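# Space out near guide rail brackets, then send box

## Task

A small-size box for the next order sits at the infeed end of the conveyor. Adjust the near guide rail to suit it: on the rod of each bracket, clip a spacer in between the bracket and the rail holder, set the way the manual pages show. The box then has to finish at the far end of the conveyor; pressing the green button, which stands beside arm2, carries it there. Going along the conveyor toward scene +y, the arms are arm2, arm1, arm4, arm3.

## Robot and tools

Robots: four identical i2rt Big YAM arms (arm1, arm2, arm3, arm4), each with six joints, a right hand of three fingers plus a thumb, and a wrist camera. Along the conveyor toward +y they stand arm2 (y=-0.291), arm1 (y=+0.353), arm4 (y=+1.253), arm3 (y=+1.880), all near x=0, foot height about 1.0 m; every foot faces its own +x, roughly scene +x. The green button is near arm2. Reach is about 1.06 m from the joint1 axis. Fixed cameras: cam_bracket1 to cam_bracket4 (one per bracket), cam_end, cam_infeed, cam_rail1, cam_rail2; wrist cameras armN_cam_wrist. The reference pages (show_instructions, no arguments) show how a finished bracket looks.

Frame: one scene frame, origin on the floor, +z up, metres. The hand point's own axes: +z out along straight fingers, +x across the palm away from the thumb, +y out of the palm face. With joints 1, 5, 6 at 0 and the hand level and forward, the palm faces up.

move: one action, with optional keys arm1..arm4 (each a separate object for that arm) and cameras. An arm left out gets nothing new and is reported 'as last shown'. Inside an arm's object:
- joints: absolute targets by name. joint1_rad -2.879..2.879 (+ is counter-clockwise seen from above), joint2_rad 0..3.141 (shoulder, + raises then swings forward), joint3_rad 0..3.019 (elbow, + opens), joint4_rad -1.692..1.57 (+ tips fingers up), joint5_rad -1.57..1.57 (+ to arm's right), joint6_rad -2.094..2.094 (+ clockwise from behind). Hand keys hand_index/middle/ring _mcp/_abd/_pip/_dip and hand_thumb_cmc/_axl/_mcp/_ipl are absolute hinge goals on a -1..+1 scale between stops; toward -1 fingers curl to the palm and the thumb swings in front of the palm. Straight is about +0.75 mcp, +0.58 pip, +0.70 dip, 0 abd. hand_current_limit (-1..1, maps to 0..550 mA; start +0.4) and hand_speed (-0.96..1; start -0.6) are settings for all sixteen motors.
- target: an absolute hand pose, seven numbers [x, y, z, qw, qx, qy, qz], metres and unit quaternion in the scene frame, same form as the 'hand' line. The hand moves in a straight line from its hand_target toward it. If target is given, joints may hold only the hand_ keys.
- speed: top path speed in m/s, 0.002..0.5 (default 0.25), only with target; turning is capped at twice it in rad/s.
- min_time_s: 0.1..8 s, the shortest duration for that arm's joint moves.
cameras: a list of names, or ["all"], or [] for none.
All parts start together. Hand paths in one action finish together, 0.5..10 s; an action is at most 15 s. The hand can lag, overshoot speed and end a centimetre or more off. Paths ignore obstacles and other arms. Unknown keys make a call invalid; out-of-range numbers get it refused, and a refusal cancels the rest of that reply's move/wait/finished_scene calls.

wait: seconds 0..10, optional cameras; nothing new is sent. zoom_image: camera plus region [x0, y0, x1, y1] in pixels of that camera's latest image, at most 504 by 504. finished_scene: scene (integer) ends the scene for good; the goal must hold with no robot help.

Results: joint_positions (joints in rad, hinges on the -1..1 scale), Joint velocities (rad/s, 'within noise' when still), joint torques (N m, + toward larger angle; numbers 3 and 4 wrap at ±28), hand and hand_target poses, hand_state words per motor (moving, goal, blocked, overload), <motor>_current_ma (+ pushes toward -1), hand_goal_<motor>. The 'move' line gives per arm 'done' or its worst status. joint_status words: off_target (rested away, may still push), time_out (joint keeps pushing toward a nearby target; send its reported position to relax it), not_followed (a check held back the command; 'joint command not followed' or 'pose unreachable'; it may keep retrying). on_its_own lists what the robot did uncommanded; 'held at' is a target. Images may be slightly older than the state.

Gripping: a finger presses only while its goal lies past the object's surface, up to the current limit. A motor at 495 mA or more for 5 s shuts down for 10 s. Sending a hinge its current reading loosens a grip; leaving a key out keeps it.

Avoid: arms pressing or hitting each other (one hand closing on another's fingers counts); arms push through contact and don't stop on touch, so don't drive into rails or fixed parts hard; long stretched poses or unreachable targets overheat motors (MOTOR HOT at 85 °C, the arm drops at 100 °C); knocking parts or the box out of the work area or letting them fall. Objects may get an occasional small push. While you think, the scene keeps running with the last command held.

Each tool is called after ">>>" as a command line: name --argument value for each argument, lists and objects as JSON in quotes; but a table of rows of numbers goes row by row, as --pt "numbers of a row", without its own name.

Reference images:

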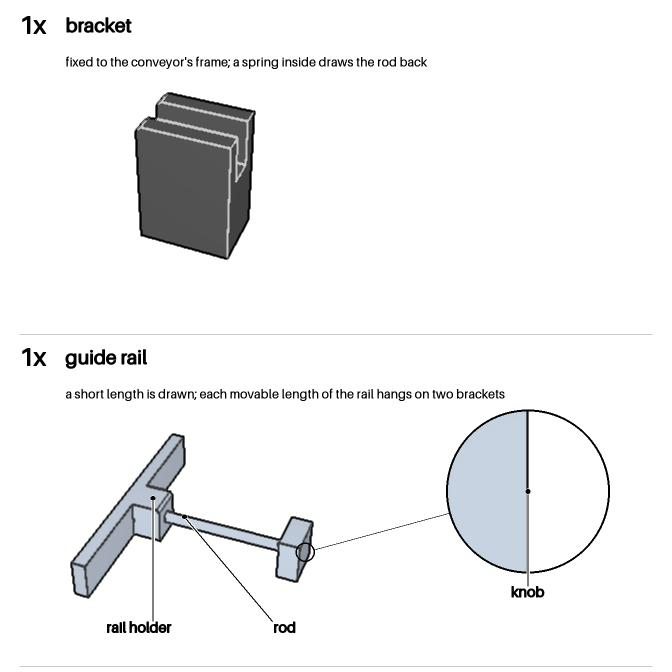

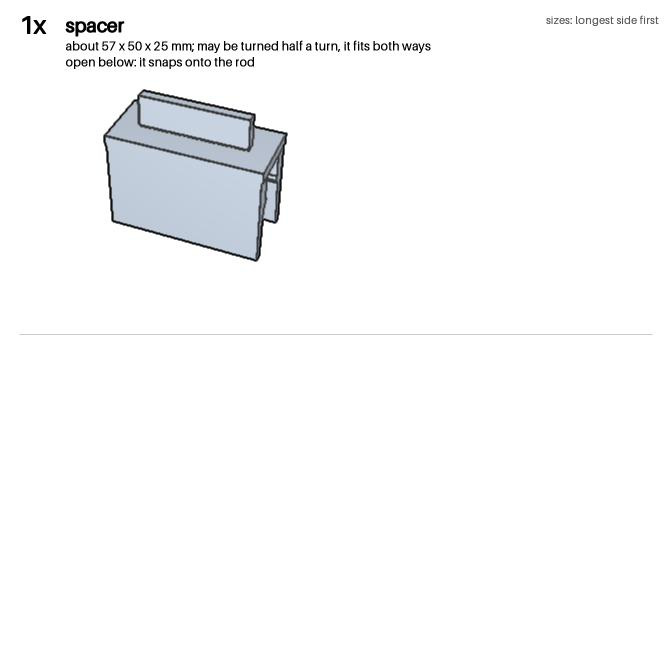

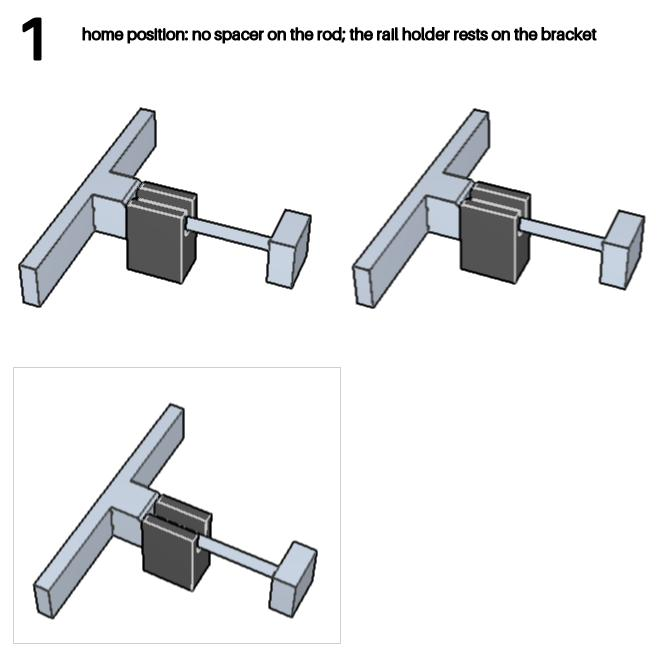

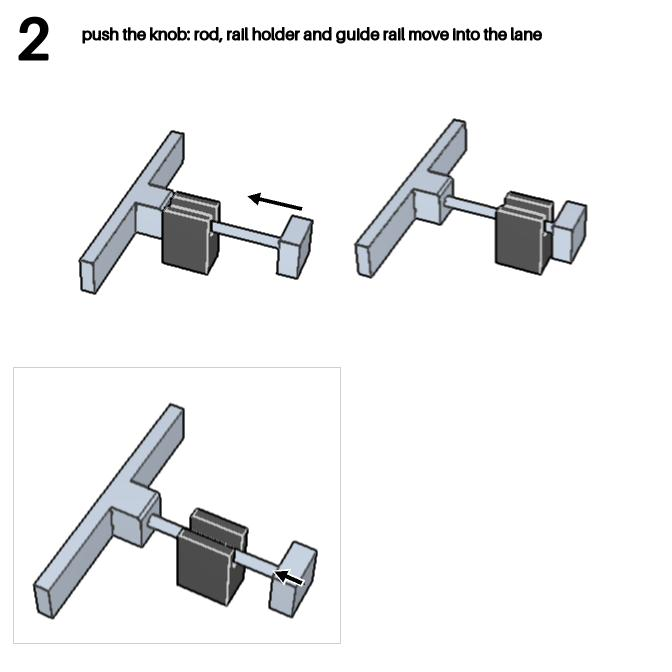

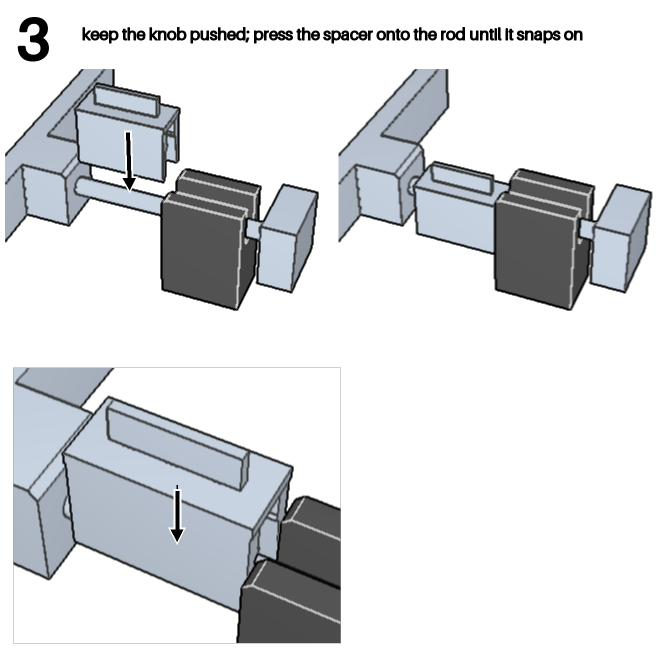

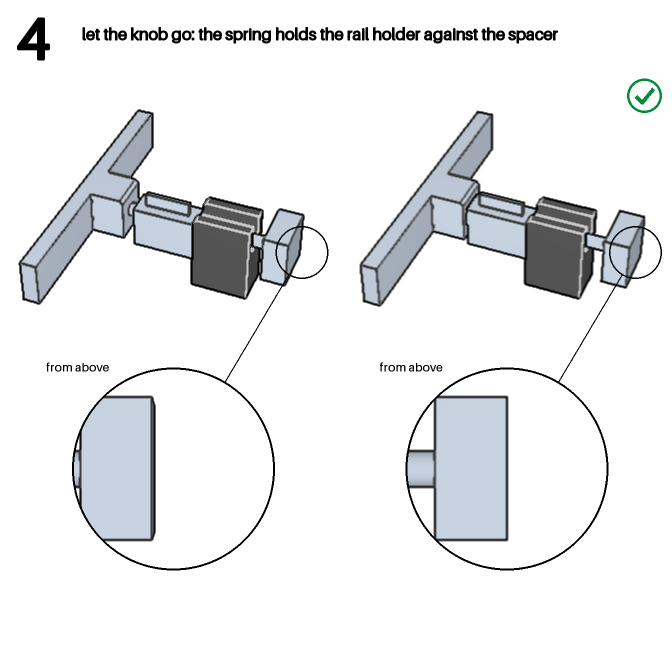

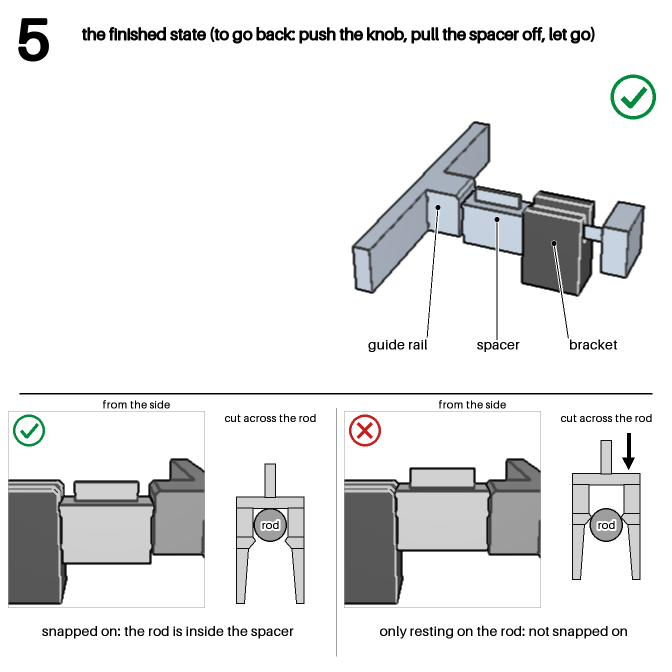

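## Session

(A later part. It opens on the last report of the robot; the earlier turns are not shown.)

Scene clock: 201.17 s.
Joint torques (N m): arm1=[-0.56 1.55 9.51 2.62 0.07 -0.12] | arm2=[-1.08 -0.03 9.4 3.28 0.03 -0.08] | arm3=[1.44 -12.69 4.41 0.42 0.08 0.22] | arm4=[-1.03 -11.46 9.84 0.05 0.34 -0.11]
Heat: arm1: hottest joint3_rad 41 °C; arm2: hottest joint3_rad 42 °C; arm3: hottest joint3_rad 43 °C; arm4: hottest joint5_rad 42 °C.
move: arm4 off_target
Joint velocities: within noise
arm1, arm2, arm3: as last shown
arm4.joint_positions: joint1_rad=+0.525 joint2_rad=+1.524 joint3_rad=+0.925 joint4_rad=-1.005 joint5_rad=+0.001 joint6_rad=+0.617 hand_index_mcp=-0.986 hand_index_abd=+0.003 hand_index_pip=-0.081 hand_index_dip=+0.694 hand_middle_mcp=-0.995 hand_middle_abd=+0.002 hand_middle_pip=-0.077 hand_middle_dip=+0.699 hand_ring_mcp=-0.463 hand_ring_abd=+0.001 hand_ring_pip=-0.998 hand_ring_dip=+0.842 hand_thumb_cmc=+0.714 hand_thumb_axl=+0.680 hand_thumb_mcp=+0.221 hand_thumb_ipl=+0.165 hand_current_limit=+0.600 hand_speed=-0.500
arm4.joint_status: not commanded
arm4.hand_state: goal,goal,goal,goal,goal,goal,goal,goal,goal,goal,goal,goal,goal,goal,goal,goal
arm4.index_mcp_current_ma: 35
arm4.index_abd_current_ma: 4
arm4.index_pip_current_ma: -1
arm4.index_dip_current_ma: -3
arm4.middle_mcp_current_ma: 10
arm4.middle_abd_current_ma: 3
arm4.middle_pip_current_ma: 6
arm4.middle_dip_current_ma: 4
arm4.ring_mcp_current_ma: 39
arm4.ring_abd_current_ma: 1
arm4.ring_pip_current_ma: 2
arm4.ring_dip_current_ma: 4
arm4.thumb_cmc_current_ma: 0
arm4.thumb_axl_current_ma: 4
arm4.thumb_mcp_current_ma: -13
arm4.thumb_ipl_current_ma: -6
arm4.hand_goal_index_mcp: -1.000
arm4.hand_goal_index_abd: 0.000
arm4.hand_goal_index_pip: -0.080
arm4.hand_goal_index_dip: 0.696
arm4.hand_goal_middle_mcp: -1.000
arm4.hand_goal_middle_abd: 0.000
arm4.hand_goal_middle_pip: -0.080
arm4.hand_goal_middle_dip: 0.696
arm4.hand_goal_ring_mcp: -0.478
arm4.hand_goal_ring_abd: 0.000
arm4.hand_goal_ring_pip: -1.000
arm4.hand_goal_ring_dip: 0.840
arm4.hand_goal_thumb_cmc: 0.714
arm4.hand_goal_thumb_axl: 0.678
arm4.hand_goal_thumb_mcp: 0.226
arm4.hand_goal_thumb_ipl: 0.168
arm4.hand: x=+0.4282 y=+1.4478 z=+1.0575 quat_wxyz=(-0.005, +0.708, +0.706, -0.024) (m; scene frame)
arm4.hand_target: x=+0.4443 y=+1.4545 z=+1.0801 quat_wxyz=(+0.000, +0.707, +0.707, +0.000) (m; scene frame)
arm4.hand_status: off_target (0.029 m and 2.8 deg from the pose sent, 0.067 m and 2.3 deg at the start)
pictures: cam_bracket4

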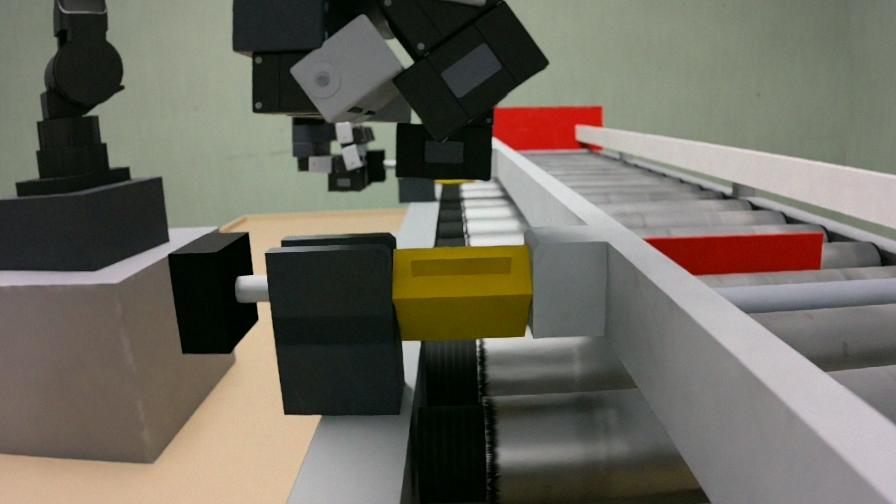

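>>> move --arm4 '{"target":[0.455,1.446,1.12,0,0.7071,0.7071,0],"speed":0.08,"joints":{"hand_index_mcp":-0.479,"hand_index_pip":-1.0,"hand_index_dip":0.84,"hand_current_limit":0.9}}' --cameras '["cam_bracket4"]'

>>> move --arm4 '{"target":[0.442,1.442,1.06,0,0.7071,0.7071,0],"speed":0.06}' --cameras '["cam_bracket4"]'

Scene clock: 203.40 s.
Joint torques (N m): arm1=[-0.44 1.49 9.5 2.63 0.06 -0.12] | arm2=[-1.32 -0.38 9.42 3.55 0.05 -0.08] | arm3=[1.67 -12.75 4.4 0.13 0.13 0.14] | arm4=[-1.08 -11.16 10.39 0.05 0.31 -0.14]
Heat: arm1: hottest joint3_rad 41 °C; arm2: hottest joint3_rad 42 °C; arm3: hottest joint3_rad 43 °C; arm4: hottest joint5_rad 42 °C.
move: arm4 off_target
Joint velocities: within noise
arm1, arm2, arm3: as last shown
arm4.joint_positions: joint1_rad=+0.491 joint2_rad=+1.476 joint3_rad=+0.993 joint4_rad=-1.119 joint5_rad=+0.001 joint6_rad=+0.586 hand_index_mcp=-0.473 hand_index_abd=+0.003 hand_index_pip=-0.997 hand_index_dip=+0.838 hand_middle_mcp=-0.995 hand_middle_abd=+0.002 hand_middle_pip=-0.077 hand_middle_dip=+0.699 hand_ring_mcp=-0.463 hand_ring_abd=+0.001 hand_ring_pip=-0.998 hand_ring_dip=+0.842 hand_thumb_cmc=+0.714 hand_thumb_axl=+0.680 hand_thumb_mcp=+0.221 hand_thumb_ipl=+0.165 hand_current_limit=+0.900 hand_speed=-0.500
arm4.joint_status: all done
arm4.hand_state: goal,goal,goal,goal,goal,goal,goal,goal,goal,goal,goal,goal,goal,goal,goal,goal
arm4.index_mcp_current_ma: 10
arm4.index_abd_current_ma: 4
arm4.index_pip_current_ma: 4
arm4.index_dip_current_ma: -4
arm4.middle_mcp_current_ma: 11
arm4.middle_abd_current_ma: 3
arm4.middle_pip_current_ma: 6
arm4.middle_dip_current_ma: 4
arm4.ring_mcp_current_ma: 39
arm4.ring_abd_current_ma: 1
arm4.ring_pip_current_ma: 2
arm4.ring_dip_current_ma: 4
arm4.thumb_cmc_current_ma: 0
arm4.thumb_axl_current_ma: 4
arm4.thumb_mcp_current_ma: -13
arm4.thumb_ipl_current_ma: -6
arm4.hand_goal_index_mcp: -0.478
arm4.hand_goal_index_abd: 0.000
arm4.hand_goal_index_pip: -1.000
arm4.hand_goal_index_dip: 0.840
arm4.hand_goal_middle_mcp: -1.000
arm4.hand_goal_middle_abd: 0.000
arm4.hand_goal_middle_pip: -0.080
arm4.hand_goal_middle_dip: 0.696
arm4.hand_goal_ring_mcp: -0.478
arm4.hand_goal_ring_abd: 0.000
arm4.hand_goal_ring_pip: -1.000
arm4.hand_goal_ring_dip: 0.840
arm4.hand_goal_thumb_cmc: 0.714
arm4.hand_goal_thumb_axl: 0.678
arm4.hand_goal_thumb_mcp: 0.226
arm4.hand_goal_thumb_ipl: 0.168
arm4.hand: x=+0.4400 y=+1.4399 z=+1.0975 quat_wxyz=(-0.005, +0.709, +0.705, -0.023) (m; scene frame)
arm4.hand_target: x=+0.4544 y=+1.4455 z=+1.1201 quat_wxyz=(+0.000, +0.707, +0.707, +0.000) (m; scene frame)
arm4.hand_status: off_target (0.028 m and 2.7 deg from the pose sent, 0.068 m and 2.8 deg at the start)
pictures: cam_bracket4

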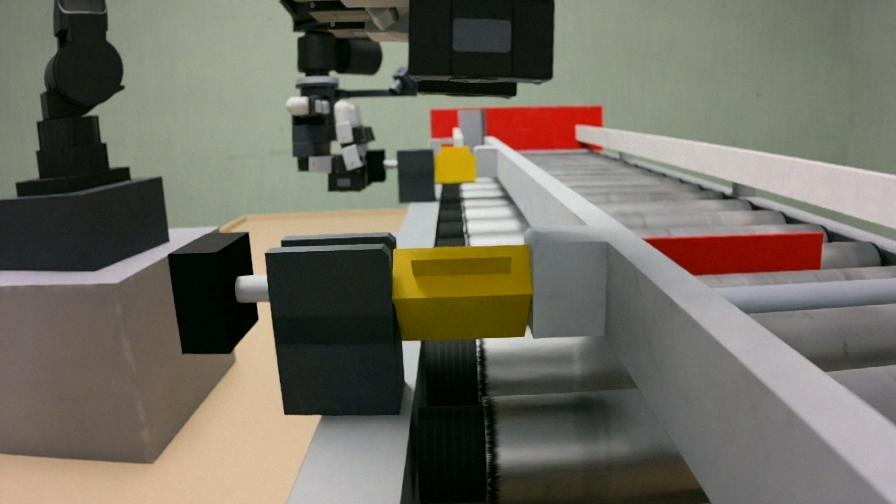

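Scene clock: 204.93 s.
Joint torques (N m): arm1=[-0.44 1.38 9.48 2.59 0.06 -0.13] | arm2=[-0.56 -0.26 9.44 3.26 0.02 -0.06] | arm3=[1.03 -12.63 4.46 0.46 0.11 0.2] | arm4=[-0.44 -8.7 7.2 1.16 0.29 -0.06]
Heat: arm1: hottest joint3_rad 41 °C; arm2: hottest joint3_rad 42 °C; arm3: hottest joint3_rad 42 °C; arm4: hottest joint5_rad 42 °C.
move: arm4 done
Joint velocities: within noise
arm1.joint_positions: joint1_rad=-0.080 joint2_rad=+0.609 joint3_rad=+1.380 joint4_rad=-1.288 joint5_rad=-0.058 joint6_rad=+1.162 hand_index_mcp=+0.754 hand_index_abd=+0.001 hand_index_pip=+0.577 hand_index_dip=+0.696 hand_middle_mcp=+0.754 hand_middle_abd=+0.000 hand_middle_pip=+0.577 hand_middle_dip=+0.696 hand_ring_mcp=+0.754 hand_ring_abd=+0.001 hand_ring_pip=+0.577 hand_ring_dip=+0.696 hand_thumb_cmc=+0.714 hand_thumb_axl=+0.677 hand_thumb_mcp=+0.226 hand_thumb_ipl=+0.168 hand_current_limit=+0.400 hand_speed=-0.600
arm1.joint_status: not commanded
arm1.hand_state: goal,goal,goal,goal,goal,goal,goal,goal,goal,goal,goal,goal,goal,goal,goal,goal
arm1.index_mcp_current_ma: 0
arm1.index_abd_current_ma: 0
arm1.index_pip_current_ma: 1
arm1.index_dip_current_ma: 0
arm1.middle_mcp_current_ma: 0
arm1.middle_abd_current_ma: 0
arm1.middle_pip_current_ma: 1
arm1.middle_dip_current_ma: 0
arm1.ring_mcp_current_ma: 0
arm1.ring_abd_current_ma: 0
arm1.ring_pip_current_ma: 1
arm1.ring_dip_current_ma: 0
arm1.thumb_cmc_current_ma: 0
arm1.thumb_axl_current_ma: -1
arm1.thumb_mcp_current_ma: 0
arm1.thumb_ipl_current_ma: 0
arm1.hand_goal_index_mcp: 0.754
arm1.hand_goal_index_abd: 0.000
arm1.hand_goal_index_pip: 0.576
arm1.hand_goal_index_dip: 0.696
arm1.hand_goal_middle_mcp: 0.754
arm1.hand_goal_middle_abd: 0.000
arm1.hand_goal_middle_pip: 0.576
arm1.hand_goal_middle_dip: 0.696
arm1.hand_goal_ring_mcp: 0.754
arm1.hand_goal_ring_abd: 0.000
arm1.hand_goal_ring_pip: 0.576
arm1.hand_goal_ring_dip: 0.696
arm1.hand_goal_thumb_cmc: 0.714
arm1.hand_goal_thumb_axl: 0.678
arm1.hand_goal_thumb_mcp: 0.226
arm1.hand_goal_thumb_ipl: 0.168
arm1.hand: x=+0.2785 y=+0.2857 z=+1.5353 quat_wxyz=(+0.068, +0.840, +0.206, +0.498) (m; scene frame)
arm1.hand_target: x=+0.2758 y=+0.2856 z=+1.5450 quat_wxyz=(+0.070, +0.834, +0.205, +0.507) (m; scene frame)
arm1.hand_status: not commanded
arm2.joint_positions: joint1_rad=-0.169 joint2_rad=+0.607 joint3_rad=+1.362 joint4_rad=-1.180 joint5_rad=-0.019 joint6_rad=+1.058 hand_index_mcp=+0.755 hand_index_abd=+0.001 hand_index_pip=+0.577 hand_index_dip=+0.696 hand_middle_mcp=+0.755 hand_middle_abd=+0.000 hand_middle_pip=+0.577 hand_middle_dip=+0.696 hand_ring_mcp=+0.755 hand_ring_abd=+0.000 hand_ring_pip=+0.577 hand_ring_dip=+0.696 hand_thumb_cmc=+0.715 hand_thumb_axl=+0.677 hand_thumb_mcp=+0.226 hand_thumb_ipl=+0.168 hand_current_limit=+0.400 hand_speed=-0.600
arm2.joint_status: not commanded
arm2.hand_state: goal,goal,goal,goal,goal,goal,goal,goal,goal,goal,goal,goal,goal,goal,goal,goal
arm2.index_mcp_current_ma: 0
arm2.index_abd_current_ma: 0
arm2.index_pip_current_ma: 0
arm2.index_dip_current_ma: 0
arm2.middle_mcp_current_ma: 0
arm2.middle_abd_current_ma: 0
arm2.middle_pip_current_ma: 0
arm2.middle_dip_current_ma: 0
arm2.ring_mcp_current_ma: 0
arm2.ring_abd_current_ma: 0
arm2.ring_pip_current_ma: 0
arm2.ring_dip_current_ma: 0
arm2.thumb_cmc_current_ma: 0
arm2.thumb_axl_current_ma: 0
arm2.thumb_mcp_current_ma: 0
arm2.thumb_ipl_current_ma: 0
arm2.hand_goal_index_mcp: 0.754
arm2.hand_goal_index_abd: 0.000
arm2.hand_goal_index_pip: 0.576
arm2.hand_goal_index_dip: 0.696
arm2.hand_goal_middle_mcp: 0.754
arm2.hand_goal_middle_abd: 0.000
arm2.hand_goal_middle_pip: 0.576
arm2.hand_goal_middle_dip: 0.696
arm2.hand_goal_ring_mcp: 0.754
arm2.hand_goal_ring_abd: 0.000
arm2.hand_goal_ring_pip: 0.576
arm2.hand_goal_ring_dip: 0.696
arm2.hand_goal_thumb_cmc: 0.714
arm2.hand_goal_thumb_axl: 0.678
arm2.hand_goal_thumb_mcp: 0.226
arm2.hand_goal_thumb_ipl: 0.168
arm2.hand: x=+0.1640 y=-0.4516 z=+1.5901 quat_wxyz=(+0.212, +0.838, +0.087, +0.496) (m; scene frame)
arm2.hand_target: x=+0.1609 y=-0.4505 z=+1.6004 quat_wxyz=(+0.216, +0.832, +0.086, +0.505) (m; scene frame)
arm2.hand_status: not commanded
arm3: as last shown
arm4.joint_positions: joint1_rad=+0.491 joint2_rad=+1.502 joint3_rad=+0.907 joint4_rad=-0.967 joint5_rad=+0.001 joint6_rad=+0.586 hand_index_mcp=-0.473 hand_index_abd=+0.003 hand_index_pip=-0.998 hand_index_dip=+0.838 hand_middle_mcp=-0.995 hand_middle_abd=+0.002 hand_middle_pip=-0.077 hand_middle_dip=+0.699 hand_ring_mcp=-0.463 hand_ring_abd=+0.001 hand_ring_pip=-0.998 hand_ring_dip=+0.842 hand_thumb_cmc=+0.714 hand_thumb_axl=+0.680 hand_thumb_mcp=+0.221 hand_thumb_ipl=+0.165 hand_current_limit=+0.900 hand_speed=-0.500
arm4.joint_status: not commanded
arm4.hand_state: goal,goal,goal,goal,goal,goal,goal,goal,goal,goal,goal,goal,goal,goal,goal,goal
arm4.index_mcp_current_ma: 10
arm4.index_abd_current_ma: 4
arm4.index_pip_current_ma: 4
arm4.index_dip_current_ma: -4
arm4.middle_mcp_current_ma: 11
arm4.middle_abd_current_ma: 3
arm4.middle_pip_current_ma: 6
arm4.middle_dip_current_ma: 4
arm4.ring_mcp_current_ma: 39
arm4.ring_abd_current_ma: 1
arm4.ring_pip_current_ma: 2
arm4.ring_dip_current_ma: 4
arm4.thumb_cmc_current_ma: 0
arm4.thumb_axl_current_ma: 4
arm4.thumb_mcp_current_ma: -13
arm4.thumb_ipl_current_ma: -6
arm4.hand_goal_index_mcp: -0.478
arm4.hand_goal_index_abd: 0.000
arm4.hand_goal_index_pip: -1.000
arm4.hand_goal_index_dip: 0.840
arm4.hand_goal_middle_mcp: -1.000
arm4.hand_goal_middle_abd: 0.000
arm4.hand_goal_middle_pip: -0.080
arm4.hand_goal_middle_dip: 0.696
arm4.hand_goal_ring_mcp: -0.478
arm4.hand_goal_ring_abd: 0.000
arm4.hand_goal_ring_pip: -1.000
arm4.hand_goal_ring_dip: 0.840
arm4.hand_goal_thumb_cmc: 0.714
arm4.hand_goal_thumb_axl: 0.678
arm4.hand_goal_thumb_mcp: 0.226
arm4.hand_goal_thumb_ipl: 0.168
arm4.hand: x=+0.4378 y=+1.4385 z=+1.0620 quat_wxyz=(-0.001, +0.709, +0.705, -0.003) (m; scene frame)
arm4.hand_target: x=+0.4418 y=+1.4419 z=+1.0600 quat_wxyz=(+0.000, +0.707, +0.707, +0.000) (m; scene frame)
arm4.hand_status: done (0.006 m and 0.6 deg from the pose sent, 0.038 m and 2.7 deg at the start)
pictures: cam_bracket4

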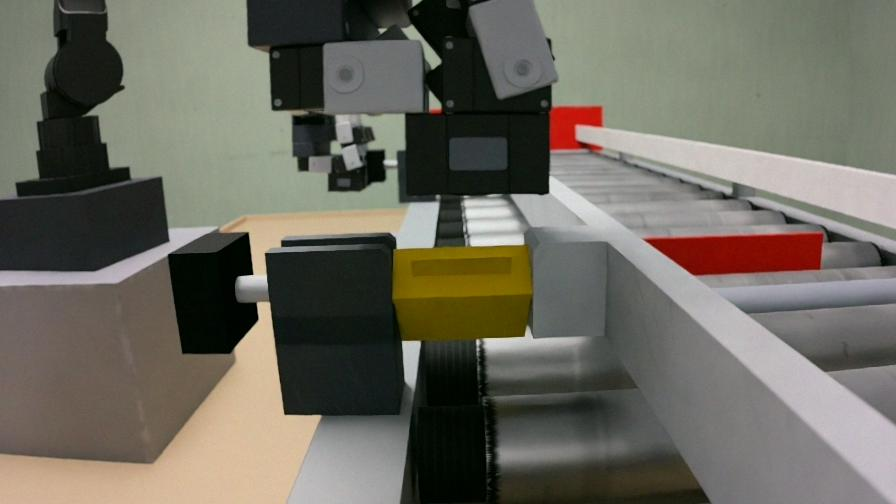

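>>> move --arm4 '{"target":[0.442,1.442,1.024,0,0.7071,0.7071,0],"speed":0.06}' --cameras '["cam_bracket4"]'

>>> zoom_image --camera "cam_bracket4" --region '[340, 140, 600, 380]'

Scene clock: 206.27 s.
Joint torques (N m): arm1=[-0.44 1.44 9.5 2.61 0.05 -0.12] | arm2=[-0.5 -0.97 9.31 3.14 0.04 -0.05] | arm3=[1.32 -12.45 4.27 0.39 0.13 0.18] | arm4=[-0.5 -8.94 6.54 1.2 0.3 -0.06]
Heat: arm1: hottest joint3_rad 41 °C; arm2: hottest joint3_rad 42 °C; arm3: hottest joint3_rad 42 °C; arm4: hottest joint5_rad 42 °C.
move: arm4 done
Joint velocities: within noise
arm1, arm2, arm3: as last shown
arm4.joint_positions: joint1_rad=+0.491 joint2_rad=+1.568 joint3_rad=+0.869 joint4_rad=-0.861 joint5_rad=+0.001 joint6_rad=+0.586 hand_index_mcp=-0.473 hand_index_abd=+0.003 hand_index_pip=-0.998 hand_index_dip=+0.838 hand_middle_mcp=-0.995 hand_middle_abd=+0.002 hand_middle_pip=-0.077 hand_middle_dip=+0.699 hand_ring_mcp=-0.463 hand_ring_abd=+0.001 hand_ring_pip=-0.998 hand_ring_dip=+0.842 hand_thumb_cmc=+0.714 hand_thumb_axl=+0.680 hand_thumb_mcp=+0.221 hand_thumb_ipl=+0.165 hand_current_limit=+0.900 hand_speed=-0.500
arm4.joint_status: not commanded
arm4.hand_state: goal,goal,goal,goal,goal,goal,goal,goal,goal,goal,goal,goal,goal,goal,goal,goal
arm4.index_mcp_current_ma: 10
arm4.index_abd_current_ma: 4
arm4.index_pip_current_ma: 4
arm4.index_dip_current_ma: -4
arm4.middle_mcp_current_ma: 11
arm4.middle_abd_current_ma: 3
arm4.middle_pip_current_ma: 6
arm4.middle_dip_current_ma: 4
arm4.ring_mcp_current_ma: 39
arm4.ring_abd_current_ma: 1
arm4.ring_pip_current_ma: 2
arm4.ring_dip_current_ma: 4
arm4.thumb_cmc_current_ma: 0
arm4.thumb_axl_current_ma: 4
arm4.thumb_mcp_current_ma: -13
arm4.thumb_ipl_current_ma: -6
arm4.hand_goal_index_mcp: -0.478
arm4.hand_goal_index_abd: 0.000
arm4.hand_goal_index_pip: -1.000
arm4.hand_goal_index_dip: 0.840
arm4.hand_goal_middle_mcp: -1.000
arm4.hand_goal_middle_abd: 0.000
arm4.hand_goal_middle_pip: -0.080
arm4.hand_goal_middle_dip: 0.696
arm4.hand_goal_ring_mcp: -0.478
arm4.hand_goal_ring_abd: 0.000
arm4.hand_goal_ring_pip: -1.000
arm4.hand_goal_ring_dip: 0.840
arm4.hand_goal_thumb_cmc: 0.714
arm4.hand_goal_thumb_axl: 0.678
arm4.hand_goal_thumb_mcp: 0.226
arm4.hand_goal_thumb_ipl: 0.168
arm4.hand: x=+0.4387 y=+1.4392 z=+1.0268 quat_wxyz=(-0.001, +0.709, +0.705, -0.002) (m; scene frame)
arm4.hand_target: x=+0.4419 y=+1.4419 z=+1.0240 quat_wxyz=(+0.000, +0.707, +0.707, +0.000) (m; scene frame)
arm4.hand_status: done (0.005 m and 0.5 deg from the pose sent, 0.038 m and 0.5 deg at the start)
pictures: cam_bracket4

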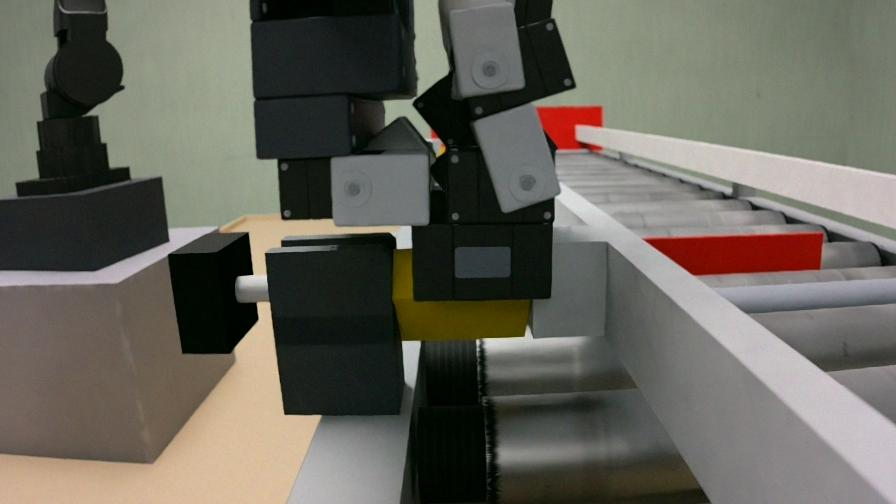

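Scaled by 1.938 from the camera's 896x504 image, which has a finer 1280x720 frame.

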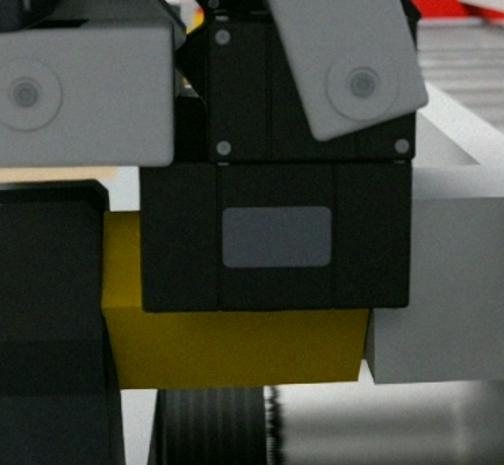

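>>> move --arm4 '{"target":[0.442,1.457,1.028,0,0.7071,0.7071,0],"speed":0.03}' --cameras '["cam_bracket4"]'

>>> zoom_image --camera "cam_bracket4" --region '[340, 140, 600, 380]'

Scene clock: 207.47 s.
Joint torques (N m): arm1=[-0.5 1.49 9.48 2.65 0.06 -0.13] | arm2=[-0.5 -0.56 9.17 3.22 0.07 -0.12] | arm3=[1.49 -12.86 4.26 0.29 0.2 0.18] | arm4=[0.21 -8.76 8.73 0.39 0.29 0.15]
Heat: arm1: hottest joint3_rad 41 °C; arm2: hottest joint3_rad 42 °C; arm3: hottest joint3_rad 42 °C; arm4: hottest joint5_rad 42 °C.
move: arm4 off_target
Joint velocities: within noise
arm1, arm2: as last shown
arm3.joint_positions: joint1_rad=+0.908 joint2_rad=+1.586 joint3_rad=+0.775 joint4_rad=-0.775 joint5_rad=-0.001 joint6_rad=+0.770 hand_index_mcp=-0.465 hand_index_abd=-0.004 hand_index_pip=-0.998 hand_index_dip=+0.837 hand_middle_mcp=-0.460 hand_middle_abd=+0.004 hand_middle_pip=-0.998 hand_middle_dip=+0.837 hand_ring_mcp=-0.467 hand_ring_abd=+0.001 hand_ring_pip=-0.998 hand_ring_dip=+0.842 hand_thumb_cmc=+0.713 hand_thumb_axl=+0.677 hand_thumb_mcp=+0.220 hand_thumb_ipl=+0.165 hand_current_limit=+0.750 hand_speed=-0.500
arm3.joint_status: not commanded
arm3.hand_state: goal,goal,goal,goal,goal,goal,goal,goal,goal,goal,goal,goal,goal,goal,goal,goal
arm3.index_mcp_current_ma: 31
arm3.index_abd_current_ma: -5
arm3.index_pip_current_ma: 3
arm3.index_dip_current_ma: -4
arm3.middle_mcp_current_ma: 47
arm3.middle_abd_current_ma: 5
arm3.middle_pip_current_ma: 2
arm3.middle_dip_current_ma: -5
arm3.ring_mcp_current_ma: 27
arm3.ring_abd_current_ma: 1
arm3.ring_pip_current_ma: 3
arm3.ring_dip_current_ma: 3
arm3.thumb_cmc_current_ma: -1
arm3.thumb_axl_current_ma: -1
arm3.thumb_mcp_current_ma: -15
arm3.thumb_ipl_current_ma: -7
arm3.hand_goal_index_mcp: -0.478
arm3.hand_goal_index_abd: 0.000
arm3.hand_goal_index_pip: -1.000
arm3.hand_goal_index_dip: 0.840
arm3.hand_goal_middle_mcp: -0.478
arm3.hand_goal_middle_abd: 0.000
arm3.hand_goal_middle_pip: -1.000
arm3.hand_goal_middle_dip: 0.840
arm3.hand_goal_ring_mcp: -0.478
arm3.hand_goal_ring_abd: 0.000
arm3.hand_goal_ring_pip: -1.000
arm3.hand_goal_ring_dip: 0.840
arm3.hand_goal_thumb_cmc: 0.714
arm3.hand_goal_thumb_axl: 0.678
arm3.hand_goal_thumb_mcp: 0.226
arm3.hand_goal_thumb_ipl: 0.168
arm3.hand: x=+0.2802 y=+2.1037 z=+0.9900 quat_wxyz=(+0.001, +0.707, +0.707, -0.003) (m; scene frame)
arm3.hand_target: x=+0.2751 y=+2.1060 z=+0.9901 quat_wxyz=(+0.000, +0.707, +0.707, +0.000) (m; scene frame)
arm3.hand_status: not commanded
arm4.joint_positions: joint1_rad=+0.516 joint2_rad=+1.575 joint3_rad=+0.869 joint4_rad=-0.861 joint5_rad=+0.001 joint6_rad=+0.597 hand_index_mcp=-0.473 hand_index_abd=+0.003 hand_index_pip=-0.998 hand_index_dip=+0.838 hand_middle_mcp=-0.995 hand_middle_abd=+0.002 hand_middle_pip=-0.077 hand_middle_dip=+0.699 hand_ring_mcp=-0.463 hand_ring_abd=+0.001 hand_ring_pip=-0.998 hand_ring_dip=+0.842 hand_thumb_cmc=+0.714 hand_thumb_axl=+0.680 hand_thumb_mcp=+0.221 hand_thumb_ipl=+0.165 hand_current_limit=+0.900 hand_speed=-0.500
arm4.joint_status: not commanded
arm4.hand_state: goal,goal,goal,goal,goal,goal,goal,goal,goal,goal,goal,goal,goal,goal,goal,goal
arm4.index_mcp_current_ma: 10
arm4.index_abd_current_ma: 4
arm4.index_pip_current_ma: 4
arm4.index_dip_current_ma: -4
arm4.middle_mcp_current_ma: 11
arm4.middle_abd_current_ma: 3
arm4.middle_pip_current_ma: 6
arm4.middle_dip_current_ma: 4
arm4.ring_mcp_current_ma: 39
arm4.ring_abd_current_ma: 1
arm4.ring_pip_current_ma: 2
arm4.ring_dip_current_ma: 4
arm4.thumb_cmc_current_ma: 0
arm4.thumb_axl_current_ma: 4
arm4.thumb_mcp_current_ma: -13
arm4.thumb_ipl_current_ma: -6
arm4.hand_goal_index_mcp: -0.478
arm4.hand_goal_index_abd: 0.000
arm4.hand_goal_index_pip: -1.000
arm4.hand_goal_index_dip: 0.840
arm4.hand_goal_middle_mcp: -1.000
arm4.hand_goal_middle_abd: 0.000
arm4.hand_goal_middle_pip: -0.080
arm4.hand_goal_middle_dip: 0.696
arm4.hand_goal_ring_mcp: -0.478
arm4.hand_goal_ring_abd: 0.000
arm4.hand_goal_ring_pip: -1.000
arm4.hand_goal_ring_dip: 0.840
arm4.hand_goal_thumb_cmc: 0.714
arm4.hand_goal_thumb_axl: 0.678
arm4.hand_goal_thumb_mcp: 0.226
arm4.hand_goal_thumb_ipl: 0.168
arm4.hand: x=+0.4330 y=+1.4479 z=+1.0240 quat_wxyz=(-0.002, +0.704, +0.710, -0.006) (m; scene frame)
arm4.hand_target: x=+0.4417 y=+1.4569 z=+1.0281 quat_wxyz=(+0.000, +0.707, +0.707, +0.000) (m; scene frame)
arm4.hand_status: off_target (0.013 m and 0.8 deg from the pose sent, 0.018 m and 0.5 deg at the start)
pictures: cam_bracket4

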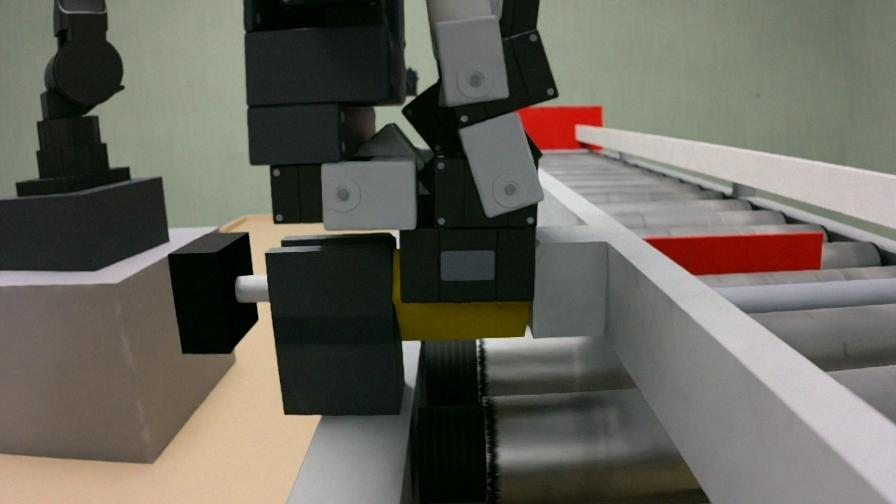

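Scaled by 1.938 from the camera's 896x504 image, which has a finer 1280x720 frame.

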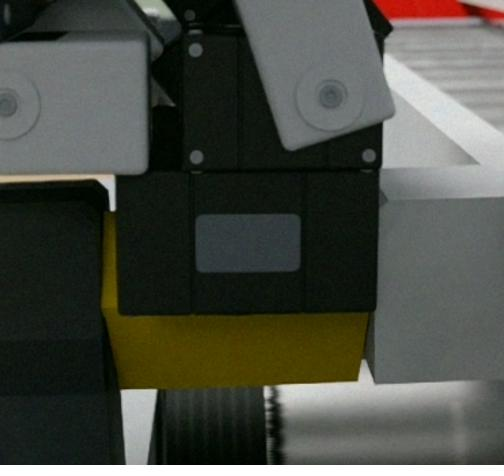

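>>> move --arm4 '{"target":[0.449,1.469,1.031,0,0.7071,0.7071,0],"speed":0.03}' --cameras '["cam_bracket4"]'

>>> zoom_image --camera "cam_bracket4" --region '[340, 140, 600, 380]'

Scene clock: 208.53 s.
Joint torques (N m): arm1=[-0.44 1.49 9.51 2.62 0.06 -0.12] | arm2=[-0.56 0.32 9.43 3.34 0.06 -0.13] | arm3=[1.55 -11.99 4.3 0.25 0.1 0.2] | arm4=[0.09 -8.94 9.24 0.13 0.32 0.12]
Heat: arm1: hottest joint3_rad 41 °C; arm2: hottest joint3_rad 42 °C; arm3: hottest joint3_rad 42 °C; arm4: hottest joint5_rad 42 °C.
move: arm4 off_target
Joint velocities: within noise
arm1, arm2, arm3: as last shown
arm4.joint_positions: joint1_rad=+0.529 joint2_rad=+1.597 joint3_rad=+0.903 joint4_rad=-0.871 joint5_rad=+0.001 joint6_rad=+0.612 hand_index_mcp=-0.473 hand_index_abd=+0.003 hand_index_pip=-0.998 hand_index_dip=+0.838 hand_middle_mcp=-0.995 hand_middle_abd=+0.002 hand_middle_pip=-0.077 hand_middle_dip=+0.699 hand_ring_mcp=-0.463 hand_ring_abd=+0.001 hand_ring_pip=-0.998 hand_ring_dip=+0.842 hand_thumb_cmc=+0.714 hand_thumb_axl=+0.680 hand_thumb_mcp=+0.221 hand_thumb_ipl=+0.165 hand_current_limit=+0.900 hand_speed=-0.500
arm4.joint_status: not commanded
arm4.hand_state: goal,goal,goal,goal,goal,goal,goal,goal,goal,goal,goal,goal,goal,goal,goal,goal
arm4.index_mcp_current_ma: 10
arm4.index_abd_current_ma: 4
arm4.index_pip_current_ma: 4
arm4.index_dip_current_ma: -4
arm4.middle_mcp_current_ma: 11
arm4.middle_abd_current_ma: 3
arm4.middle_pip_current_ma: 6
arm4.middle_dip_current_ma: 4
arm4.ring_mcp_current_ma: 39
arm4.ring_abd_current_ma: 1
arm4.ring_pip_current_ma: 2
arm4.ring_dip_current_ma: 4
arm4.thumb_cmc_current_ma: 0
arm4.thumb_axl_current_ma: 4
arm4.thumb_mcp_current_ma: -13
arm4.thumb_ipl_current_ma: -6
arm4.hand_goal_index_mcp: -0.478
arm4.hand_goal_index_abd: 0.000
arm4.hand_goal_index_pip: -1.000
arm4.hand_goal_index_dip: 0.840
arm4.hand_goal_middle_mcp: -1.000
arm4.hand_goal_middle_abd: 0.000
arm4.hand_goal_middle_pip: -0.080
arm4.hand_goal_middle_dip: 0.696
arm4.hand_goal_ring_mcp: -0.478
arm4.hand_goal_ring_abd: 0.000
arm4.hand_goal_ring_pip: -1.000
arm4.hand_goal_ring_dip: 0.840
arm4.hand_goal_thumb_cmc: 0.714
arm4.hand_goal_thumb_axl: 0.678
arm4.hand_goal_thumb_mcp: 0.226
arm4.hand_goal_thumb_ipl: 0.168
arm4.hand: x=+0.4396 y=+1.4586 z=+1.0259 quat_wxyz=(-0.001, +0.705, +0.709, -0.005) (m; scene frame)
arm4.hand_target: x=+0.4486 y=+1.4688 z=+1.0311 quat_wxyz=(+0.000, +0.707, +0.707, +0.000) (m; scene frame)
arm4.hand_status: off_target (0.015 m and 0.7 deg from the pose sent, 0.027 m and 0.8 deg at the start)
pictures: cam_bracket4

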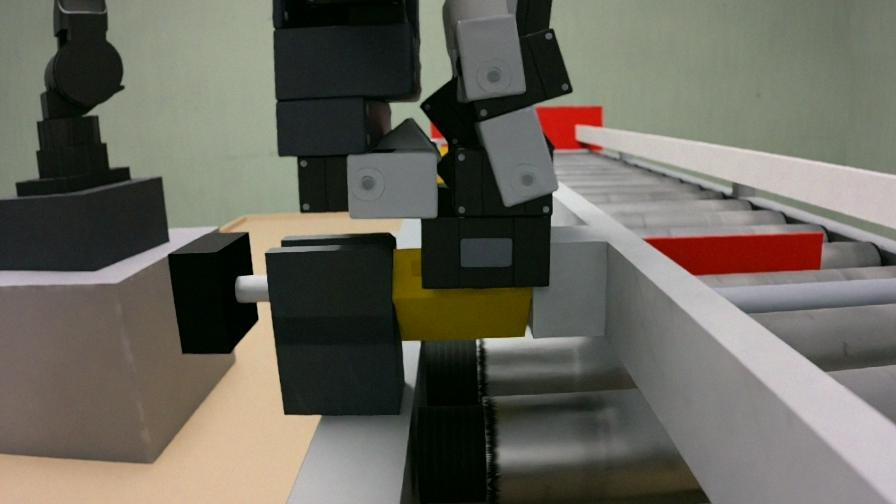

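Scaled by 1.938 from the camera's 896x504 image, which has a finer 1280x720 frame.

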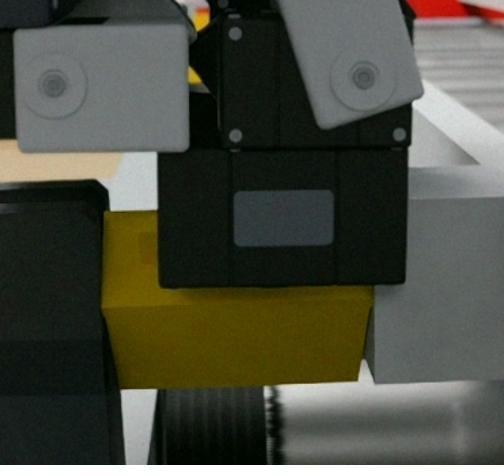

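>>> move --arm4 '{"target":[0.446,1.481,1.034,0,0.7071,0.7071,0],"speed":0.03}' --cameras '["cam_bracket4"]'

>>> zoom_image --camera "cam_bracket4" --region '[340, 140, 600, 380]'

Scene clock: 209.57 s.
Joint torques (N m): arm1=[-0.38 1.44 9.51 2.62 0.06 -0.12] | arm2=[-0.67 0.09 9.51 3.25 0.09 -0.03] | arm3=[2.02 -12.51 4.3 0.38 0.16 0.16] | arm4=[0.38 -9.17 9.48 0.17 0.25 0.13]
Heat: arm1: hottest joint3_rad 41 °C; arm2: hottest joint3_rad 42 °C; arm3: hottest joint3_rad 42 °C; arm4: hottest joint5_rad 42 °C.
move: arm4 off_target
Joint velocities: within noise
arm1, arm2, arm3: as last shown
arm4.joint_positions: joint1_rad=+0.554 joint2_rad=+1.602 joint3_rad=+0.916 joint4_rad=-0.884 joint5_rad=+0.003 joint6_rad=+0.641 hand_index_mcp=-0.472 hand_index_abd=+0.003 hand_index_pip=-0.998 hand_index_dip=+0.838 hand_middle_mcp=-0.995 hand_middle_abd=+0.002 hand_middle_pip=-0.077 hand_middle_dip=+0.699 hand_ring_mcp=-0.463 hand_ring_abd=+0.001 hand_ring_pip=-0.998 hand_ring_dip=+0.842 hand_thumb_cmc=+0.714 hand_thumb_axl=+0.680 hand_thumb_mcp=+0.221 hand_thumb_ipl=+0.165 hand_current_limit=+0.900 hand_speed=-0.500
arm4.joint_status: not commanded
arm4.hand_state: goal,goal,goal,goal,goal,goal,goal,goal,goal,goal,goal,goal,goal,goal,goal,goal
arm4.index_mcp_current_ma: 11
arm4.index_abd_current_ma: 4
arm4.index_pip_current_ma: 4
arm4.index_dip_current_ma: -4
arm4.middle_mcp_current_ma: 11
arm4.middle_abd_current_ma: 3
arm4.middle_pip_current_ma: 6
arm4.middle_dip_current_ma: 4
arm4.ring_mcp_current_ma: 39
arm4.ring_abd_current_ma: 1
arm4.ring_pip_current_ma: 2
arm4.ring_dip_current_ma: 4
arm4.thumb_cmc_current_ma: 0
arm4.thumb_axl_current_ma: 4
arm4.thumb_mcp_current_ma: -13
arm4.thumb_ipl_current_ma: -6
arm4.hand_goal_index_mcp: -0.478
arm4.hand_goal_index_abd: 0.000
arm4.hand_goal_index_pip: -1.000
arm4.hand_goal_index_dip: 0.840
arm4.hand_goal_middle_mcp: -1.000
arm4.hand_goal_middle_abd: 0.000
arm4.hand_goal_middle_pip: -0.080
arm4.hand_goal_middle_dip: 0.696
arm4.hand_goal_ring_mcp: -0.478
arm4.hand_goal_ring_abd: 0.000
arm4.hand_goal_ring_pip: -1.000
arm4.hand_goal_ring_dip: 0.840
arm4.hand_goal_thumb_cmc: 0.714
arm4.hand_goal_thumb_axl: 0.678
arm4.hand_goal_thumb_mcp: 0.226
arm4.hand_goal_thumb_ipl: 0.168
arm4.hand: x=+0.4364 y=+1.4679 z=+1.0279 quat_wxyz=(-0.001, +0.706, +0.708, -0.007) (m; scene frame)
arm4.hand_target: x=+0.4455 y=+1.4809 z=+1.0342 quat_wxyz=(+0.000, +0.707, +0.707, +0.000) (m; scene frame)
arm4.hand_status: off_target (0.017 m and 0.8 deg from the pose sent, 0.025 m and 0.7 deg at the start)
pictures: cam_bracket4

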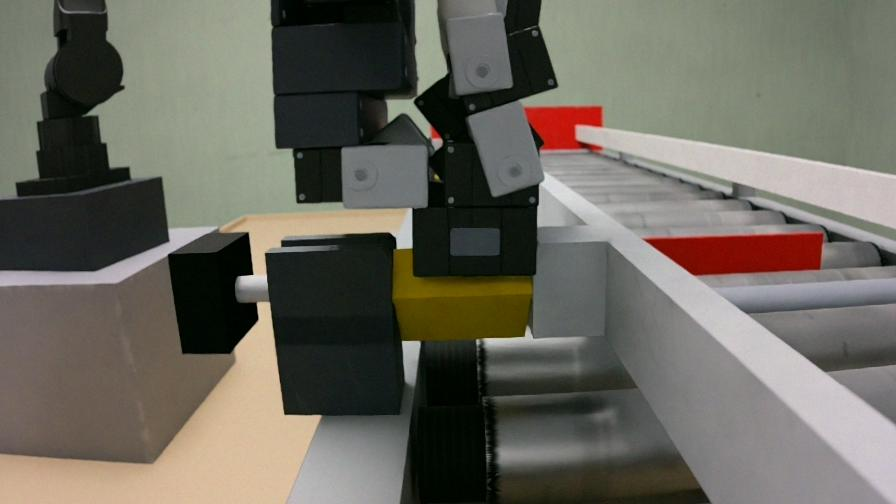

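Scaled by 1.938 from the camera's 896x504 image, which has a finer 1280x720 frame.

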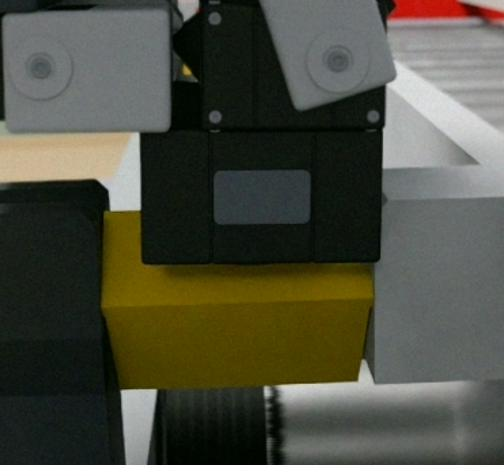

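>>> move --arm4 '{"target":[0.446,1.441,1.034,0,0.7071,0.7071,0],"speed":0.06}'

>>> move --arm4 '{"target":[0.446,1.441,1.011,0,0.7071,0.7071,0],"speed":0.05}' --cameras '["cam_bracket4"]'

>>> zoom_image --camera "cam_bracket4" --region '[340, 140, 600, 380]'

Scene clock: 211.20 s.
Joint torques (N m): arm1=[-0.38 1.44 9.51 2.65 0.06 -0.12] | arm2=[-0.73 0.44 9.2 3.28 0.05 -0.05] | arm3=[1.67 -12.81 4.45 0.02 0.12 0.18] | arm4=[-0.79 -11.99 6.52 0.72 0.22 -0.13]
Heat: arm1: hottest joint3_rad 41 °C; arm2: hottest joint3_rad 42 °C; arm3: hottest joint3_rad 42 °C; arm4: hottest joint5_rad 42 °C.
move: arm4 off_target
Joint velocities: within noise
arm1, arm2, arm3: as last shown
arm4.joint_positions: joint1_rad=+0.490 joint2_rad=+1.590 joint3_rad=+0.886 joint4_rad=-0.884 joint5_rad=+0.003 joint6_rad=+0.588 hand_index_mcp=-0.472 hand_index_abd=+0.003 hand_index_pip=-0.998 hand_index_dip=+0.838 hand_middle_mcp=-0.995 hand_middle_abd=+0.002 hand_middle_pip=-0.077 hand_middle_dip=+0.699 hand_ring_mcp=-0.463 hand_ring_abd=+0.001 hand_ring_pip=-0.998 hand_ring_dip=+0.842 hand_thumb_cmc=+0.714 hand_thumb_axl=+0.680 hand_thumb_mcp=+0.221 hand_thumb_ipl=+0.165 hand_current_limit=+0.900 hand_speed=-0.500
arm4.joint_status: not commanded
arm4.hand_state: goal,goal,goal,goal,goal,goal,goal,goal,goal,goal,goal,goal,goal,goal,goal,goal
arm4.index_mcp_current_ma: 11
arm4.index_abd_current_ma: 4
arm4.index_pip_current_ma: 4
arm4.index_dip_current_ma: -4
arm4.middle_mcp_current_ma: 11
arm4.middle_abd_current_ma: 3
arm4.middle_pip_current_ma: 6
arm4.middle_dip_current_ma: 4
arm4.ring_mcp_current_ma: 39
arm4.ring_abd_current_ma: 1
arm4.ring_pip_current_ma: 2
arm4.ring_dip_current_ma: 4
arm4.thumb_cmc_current_ma: 0
arm4.thumb_axl_current_ma: 4
arm4.thumb_mcp_current_ma: -13
arm4.thumb_ipl_current_ma: -6
arm4.hand_goal_index_mcp: -0.478
arm4.hand_goal_index_abd: 0.000
arm4.hand_goal_index_pip: -1.000
arm4.hand_goal_index_dip: 0.840
arm4.hand_goal_middle_mcp: -1.000
arm4.hand_goal_middle_abd: 0.000
arm4.hand_goal_middle_pip: -0.080
arm4.hand_goal_middle_dip: 0.696
arm4.hand_goal_ring_mcp: -0.478
arm4.hand_goal_ring_abd: 0.000
arm4.hand_goal_ring_pip: -1.000
arm4.hand_goal_ring_dip: 0.840
arm4.hand_goal_thumb_cmc: 0.714
arm4.hand_goal_thumb_axl: 0.678
arm4.hand_goal_thumb_mcp: 0.226
arm4.hand_goal_thumb_ipl: 0.168
arm4.hand: x=+0.4391 y=+1.4385 z=+1.0222 quat_wxyz=(-0.003, +0.710, +0.704, -0.016) (m; scene frame)
arm4.hand_target: x=+0.4458 y=+1.4408 z=+1.0339 quat_wxyz=(+0.000, +0.707, +0.707, +0.000) (m; scene frame)
arm4.hand_status: off_target (0.014 m and 2.0 deg from the pose sent, 0.029 m and 0.8 deg at the start)
pictures: none

Scene clock: 212.17 s.
Joint torques (N m): arm1=[-0.5 1.44 9.5 2.59 0.06 -0.12] | arm2=[-0.44 -0.26 9.39 3.4 0.02 -0.11] | arm3=[1.9 -12.16 4.27 0.25 0.16 0.24] | arm4=[-0.91 -8.94 6.27 1.17 0.21 -0.13]
Heat: arm1: hottest joint3_rad 41 °C; arm2: hottest joint3_rad 42 °C; arm3: hottest joint3_rad 42 °C; arm4: hottest joint5_rad 42 °C.
move: arm4 done
Joint velocities: within noise
arm1, arm2, arm3: as last shown
arm4.joint_positions: joint1_rad=+0.490 joint2_rad=+1.598 joint3_rad=+0.866 joint4_rad=-0.825 joint5_rad=+0.003 joint6_rad=+0.587 hand_index_mcp=-0.472 hand_index_abd=+0.003 hand_index_pip=-0.998 hand_index_dip=+0.838 hand_middle_mcp=-0.995 hand_middle_abd=+0.002 hand_middle_pip=-0.077 hand_middle_dip=+0.699 hand_ring_mcp=-0.463 hand_ring_abd=+0.001 hand_ring_pip=-0.998 hand_ring_dip=+0.842 hand_thumb_cmc=+0.714 hand_thumb_axl=+0.680 hand_thumb_mcp=+0.221 hand_thumb_ipl=+0.165 hand_current_limit=+0.900 hand_speed=-0.500
arm4.joint_status: not commanded
arm4.hand_state: goal,goal,goal,goal,goal,goal,goal,goal,goal,goal,goal,goal,goal,goal,goal,goal
arm4.index_mcp_current_ma: 11
arm4.index_abd_current_ma: 4
arm4.index_pip_current_ma: 4
arm4.index_dip_current_ma: -4
arm4.middle_mcp_current_ma: 11
arm4.middle_abd_current_ma: 3
arm4.middle_pip_current_ma: 6
arm4.middle_dip_current_ma: 4
arm4.ring_mcp_current_ma: 39
arm4.ring_abd_current_ma: 1
arm4.ring_pip_current_ma: 2
arm4.ring_dip_current_ma: 4
arm4.thumb_cmc_current_ma: 0
arm4.thumb_axl_current_ma: 4
arm4.thumb_mcp_current_ma: -13
arm4.thumb_ipl_current_ma: -6
arm4.hand_goal_index_mcp: -0.478
arm4.hand_goal_index_abd: 0.000
arm4.hand_goal_index_pip: -1.000
arm4.hand_goal_index_dip: 0.840
arm4.hand_goal_middle_mcp: -1.000
arm4.hand_goal_middle_abd: 0.000
arm4.hand_goal_middle_pip: -0.080
arm4.hand_goal_middle_dip: 0.696
arm4.hand_goal_ring_mcp: -0.478
arm4.hand_goal_ring_abd: 0.000
arm4.hand_goal_ring_pip: -1.000
arm4.hand_goal_ring_dip: 0.840
arm4.hand_goal_thumb_cmc: 0.714
arm4.hand_goal_thumb_axl: 0.678
arm4.hand_goal_thumb_mcp: 0.226
arm4.hand_goal_thumb_ipl: 0.168
arm4.hand: x=+0.4424 y=+1.4408 z=+1.0157 quat_wxyz=(+0.001, +0.710, +0.704, -0.001) (m; scene frame)
arm4.hand_target: x=+0.4459 y=+1.4410 z=+1.0111 quat_wxyz=(+0.000, +0.707, +0.707, +0.000) (m; scene frame)
arm4.hand_status: done (0.006 m and 0.5 deg from the pose sent, 0.013 m and 2.0 deg at the start)
pictures: cam_bracket4

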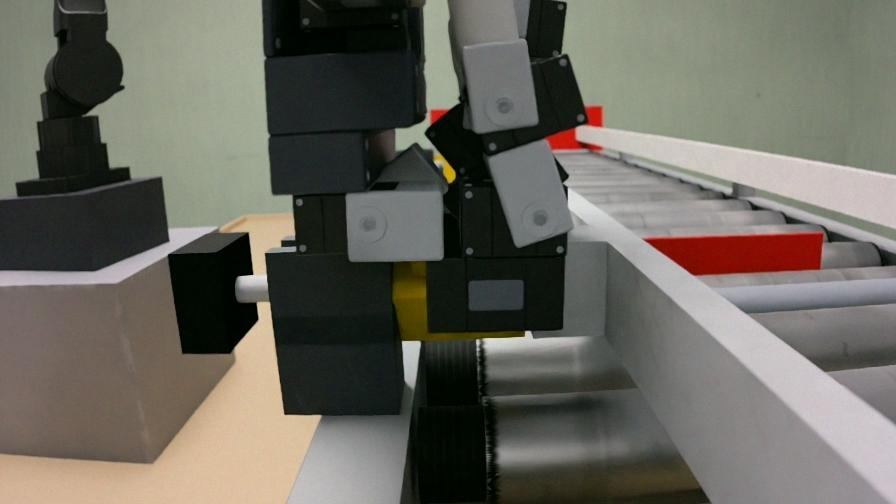

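Scaled by 1.938 from the camera's 896x504 image, which has a finer 1280x720 frame.

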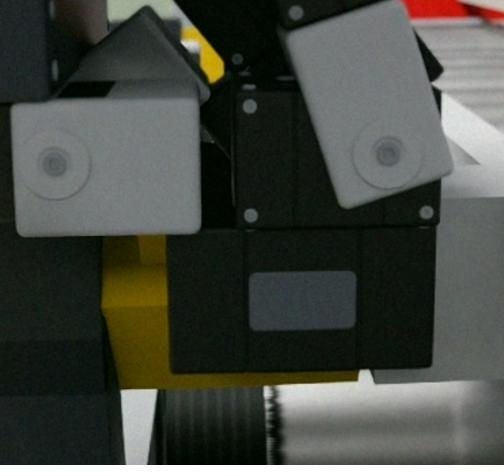

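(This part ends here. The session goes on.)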